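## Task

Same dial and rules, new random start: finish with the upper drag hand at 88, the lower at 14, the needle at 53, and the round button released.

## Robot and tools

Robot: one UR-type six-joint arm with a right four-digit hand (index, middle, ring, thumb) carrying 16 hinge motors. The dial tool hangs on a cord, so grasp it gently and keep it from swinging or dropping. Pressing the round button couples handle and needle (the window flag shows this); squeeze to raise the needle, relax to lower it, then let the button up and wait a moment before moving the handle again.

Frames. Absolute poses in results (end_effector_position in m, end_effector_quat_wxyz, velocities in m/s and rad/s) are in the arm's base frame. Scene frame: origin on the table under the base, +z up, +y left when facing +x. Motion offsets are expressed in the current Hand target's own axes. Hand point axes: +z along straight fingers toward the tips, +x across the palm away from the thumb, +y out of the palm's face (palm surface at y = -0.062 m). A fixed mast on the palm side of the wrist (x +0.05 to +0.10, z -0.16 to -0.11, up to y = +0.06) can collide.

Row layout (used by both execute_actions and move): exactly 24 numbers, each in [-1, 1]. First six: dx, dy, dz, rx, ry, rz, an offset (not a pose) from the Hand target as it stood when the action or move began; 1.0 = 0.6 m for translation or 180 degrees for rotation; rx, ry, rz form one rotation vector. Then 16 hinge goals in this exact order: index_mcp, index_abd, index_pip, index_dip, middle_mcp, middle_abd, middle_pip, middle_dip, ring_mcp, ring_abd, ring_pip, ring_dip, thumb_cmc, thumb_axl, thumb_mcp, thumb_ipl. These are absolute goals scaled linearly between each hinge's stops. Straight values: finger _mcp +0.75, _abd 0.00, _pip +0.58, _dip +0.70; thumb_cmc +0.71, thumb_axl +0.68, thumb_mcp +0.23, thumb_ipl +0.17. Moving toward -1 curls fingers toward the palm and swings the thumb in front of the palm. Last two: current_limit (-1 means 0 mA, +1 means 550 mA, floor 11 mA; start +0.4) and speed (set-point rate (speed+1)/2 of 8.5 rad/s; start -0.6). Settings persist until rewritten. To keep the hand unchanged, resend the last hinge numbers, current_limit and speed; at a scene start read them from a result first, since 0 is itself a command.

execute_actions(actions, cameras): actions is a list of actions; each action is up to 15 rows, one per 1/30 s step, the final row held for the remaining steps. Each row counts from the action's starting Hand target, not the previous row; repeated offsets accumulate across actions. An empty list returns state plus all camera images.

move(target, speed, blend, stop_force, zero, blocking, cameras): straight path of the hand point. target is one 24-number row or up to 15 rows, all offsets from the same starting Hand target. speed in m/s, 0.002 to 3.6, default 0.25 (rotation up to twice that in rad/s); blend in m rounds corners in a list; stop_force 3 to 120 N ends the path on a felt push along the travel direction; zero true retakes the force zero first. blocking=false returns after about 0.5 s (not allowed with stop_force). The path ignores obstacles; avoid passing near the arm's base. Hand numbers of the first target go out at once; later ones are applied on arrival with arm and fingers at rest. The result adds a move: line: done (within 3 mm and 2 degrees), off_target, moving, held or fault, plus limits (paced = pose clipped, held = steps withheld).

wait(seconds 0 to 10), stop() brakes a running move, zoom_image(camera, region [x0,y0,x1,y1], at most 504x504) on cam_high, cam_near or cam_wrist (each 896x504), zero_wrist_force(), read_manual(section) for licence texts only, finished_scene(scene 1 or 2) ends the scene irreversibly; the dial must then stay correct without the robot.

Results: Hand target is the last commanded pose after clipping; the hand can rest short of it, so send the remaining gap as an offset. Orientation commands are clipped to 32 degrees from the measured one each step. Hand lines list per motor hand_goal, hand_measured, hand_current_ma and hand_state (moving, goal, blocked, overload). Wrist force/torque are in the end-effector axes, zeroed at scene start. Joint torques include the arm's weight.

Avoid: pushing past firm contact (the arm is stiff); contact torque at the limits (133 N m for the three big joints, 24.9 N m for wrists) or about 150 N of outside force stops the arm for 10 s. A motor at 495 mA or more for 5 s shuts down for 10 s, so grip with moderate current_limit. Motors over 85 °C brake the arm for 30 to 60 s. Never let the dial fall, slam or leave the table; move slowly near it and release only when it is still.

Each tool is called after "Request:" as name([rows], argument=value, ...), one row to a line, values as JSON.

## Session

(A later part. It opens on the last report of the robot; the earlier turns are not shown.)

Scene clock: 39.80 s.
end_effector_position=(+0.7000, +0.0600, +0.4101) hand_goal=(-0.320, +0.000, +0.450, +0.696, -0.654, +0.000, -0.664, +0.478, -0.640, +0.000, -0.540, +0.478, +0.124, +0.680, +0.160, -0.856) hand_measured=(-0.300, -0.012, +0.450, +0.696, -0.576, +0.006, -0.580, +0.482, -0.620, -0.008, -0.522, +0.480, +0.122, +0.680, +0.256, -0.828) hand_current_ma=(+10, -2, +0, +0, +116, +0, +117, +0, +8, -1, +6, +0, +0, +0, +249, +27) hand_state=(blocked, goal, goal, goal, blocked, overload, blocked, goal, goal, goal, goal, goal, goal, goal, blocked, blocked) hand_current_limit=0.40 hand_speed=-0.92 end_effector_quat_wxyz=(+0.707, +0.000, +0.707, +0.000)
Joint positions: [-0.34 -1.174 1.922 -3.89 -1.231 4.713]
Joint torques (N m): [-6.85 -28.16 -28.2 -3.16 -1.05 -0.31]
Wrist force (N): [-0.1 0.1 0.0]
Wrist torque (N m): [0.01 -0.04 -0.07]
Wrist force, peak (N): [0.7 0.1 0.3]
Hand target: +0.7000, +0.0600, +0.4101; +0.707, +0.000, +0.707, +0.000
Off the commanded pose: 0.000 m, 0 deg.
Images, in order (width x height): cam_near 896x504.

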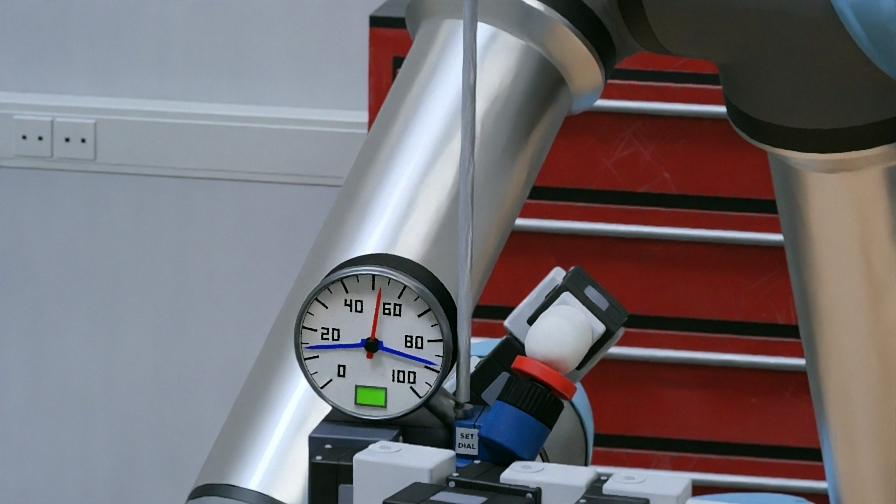

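Request:
execute_actions([
  [[0,0,0,0,0,0,-0.32,0,0.45,0.696,-0.664,0,-0.674,0.478,-0.64,0,-0.54,0.478,0.124,0.68,0.16,-0.857,0.4,-0.92]],
  [[0,0,0,0,0,0,-0.32,0,0.45,0.696,-0.614,0,-0.624,0.478,-0.63,0,-0.53,0.478,0.124,0.68,0.16,-0.857,0.4,-0.92]],
], cameras=["cam_near"])

Request:
zoom_image(camera="cam_near", region=[345, 265, 425, 355])

Scene clock: 41.30 s.
end_effector_position=(+0.7000, +0.0600, +0.4101) hand_goal=(-0.320, +0.000, +0.450, +0.696, -0.614, +0.000, -0.624, +0.478, -0.630, +0.000, -0.530, +0.478, +0.124, +0.680, +0.160, -0.856) hand_measured=(-0.300, -0.012, +0.450, +0.696, -0.576, +0.006, -0.582, +0.482, -0.622, -0.008, -0.524, +0.480, +0.122, +0.680, +0.256, -0.828) hand_current_ma=(+10, -2, +0, +0, +30, +0, +32, +0, +2, -1, +1, +0, +0, +0, +248, +27) hand_state=(blocked, goal, goal, goal, blocked, overload, blocked, goal, goal, goal, goal, goal, goal, goal, blocked, blocked) hand_current_limit=0.40 hand_speed=-0.92 end_effector_quat_wxyz=(+0.707, +0.000, +0.707, +0.000)
Joint positions: [-0.34 -1.174 1.922 -3.89 -1.231 4.713]
Joint torques (N m): [-7.58 -28.18 -27.17 -3.25 -0.94 -0.24]
Wrist force (N): [0.0 0.0 0.2]
Wrist torque (N m): [-0.02 -0.05 -0.05]
Wrist force, peak (N): [0.7 0.3 0.4]
Hand target: +0.7000, +0.0600, +0.4101; +0.707, +0.000, +0.707, +0.000
Off the commanded pose: 0.000 m, 0 deg.
Images, in order (width x height): cam_near 896x504.

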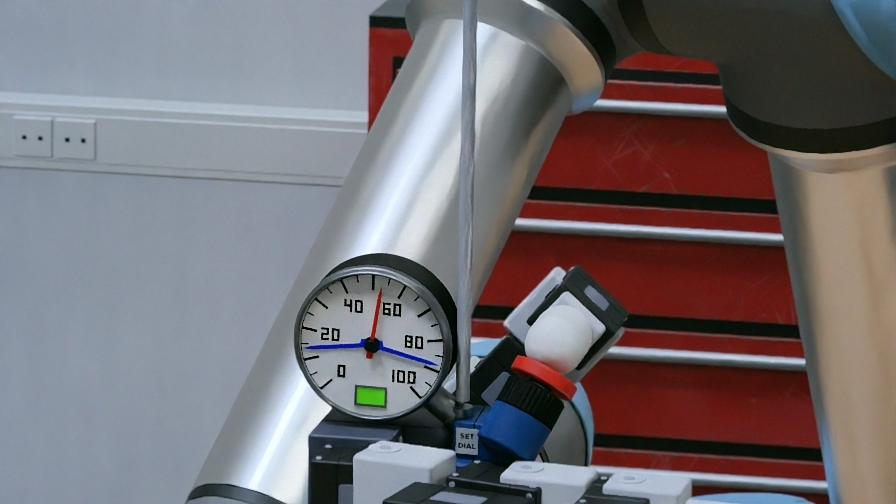

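Scaled by 5.600 from the camera's 896x504 image, which has a finer 1280x720 frame.

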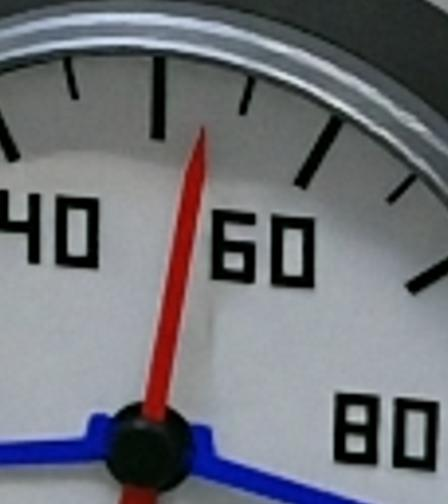

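Request:
execute_actions([
  [[0,0,0,0,0,0,-0.32,0,0.45,0.696,-0.614,0,-0.624,0.478,-0.63,0,-0.53,0.478,0.124,0.68,0.44,-0.857,0.4,-0.75]],
  [[0,0,0,0,0,0,-0.32,0,0.45,0.696,-0.614,0,-0.624,0.478,-0.63,0,-0.53,0.478,0.124,0.68,0.44,-0.857,0.4,-0.75]],
], cameras=["cam_near"])

Request:
zoom_image(camera="cam_near", region=[345, 265, 425, 355])

Scene clock: 42.73 s.
end_effector_position=(+0.7000, +0.0600, +0.4101) hand_goal=(-0.320, +0.000, +0.450, +0.696, -0.614, +0.000, -0.624, +0.478, -0.630, +0.000, -0.530, +0.478, +0.124, +0.680, +0.440, -0.856) hand_measured=(-0.304, -0.012, +0.450, +0.696, -0.576, +0.006, -0.582, +0.482, -0.622, -0.008, -0.524, +0.480, +0.122, +0.682, +0.438, -0.854) hand_current_ma=(+6, -2, +0, +0, +30, +0, +32, +0, +2, -1, +1, +0, +0, +0, +0, +0) hand_state=(goal, goal, goal, goal, blocked, overload, blocked, goal, goal, goal, goal, goal, goal, goal, goal, goal) hand_current_limit=0.40 hand_speed=-0.75 end_effector_quat_wxyz=(+0.707, +0.000, +0.707, +0.000)
Joint positions: [-0.34 -1.174 1.922 -3.89 -1.231 4.713]
Joint torques (N m): [-8.42 -28.12 -27.15 -3.39 -0.91 -0.29]
Wrist force (N): [0.0 0.0 0.0]
Wrist torque (N m): [-0.01 -0.03 -0.08]
Wrist force, peak (N): [0.7 0.3 0.3]
Hand target: +0.7000, +0.0600, +0.4101; +0.707, +0.000, +0.707, +0.000
Off the commanded pose: 0.000 m, 0 deg.
Images, in order (width x height): cam_near 896x504.

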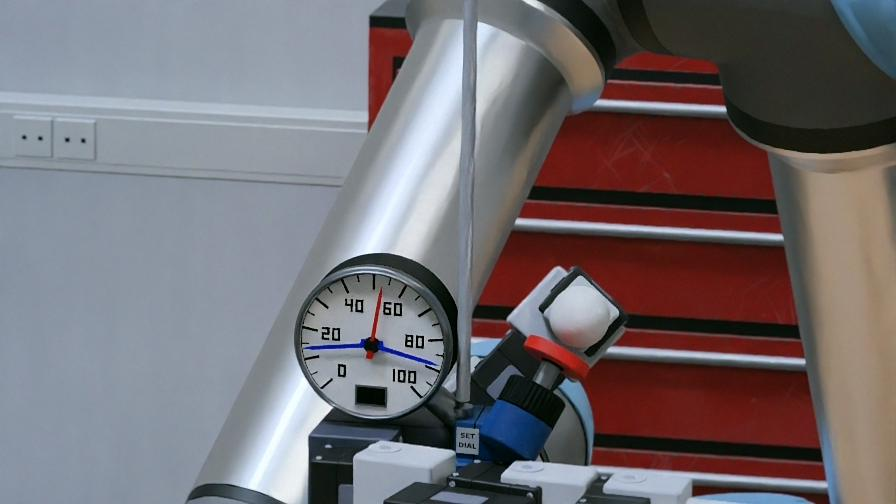

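Scaled by 5.600 from the camera's 896x504 image, which has a finer 1280x720 frame.

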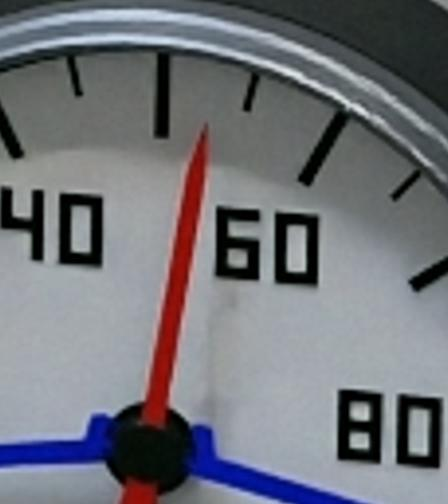

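Request:
finished_scene(scene=2)

The scene is finished: the task was done.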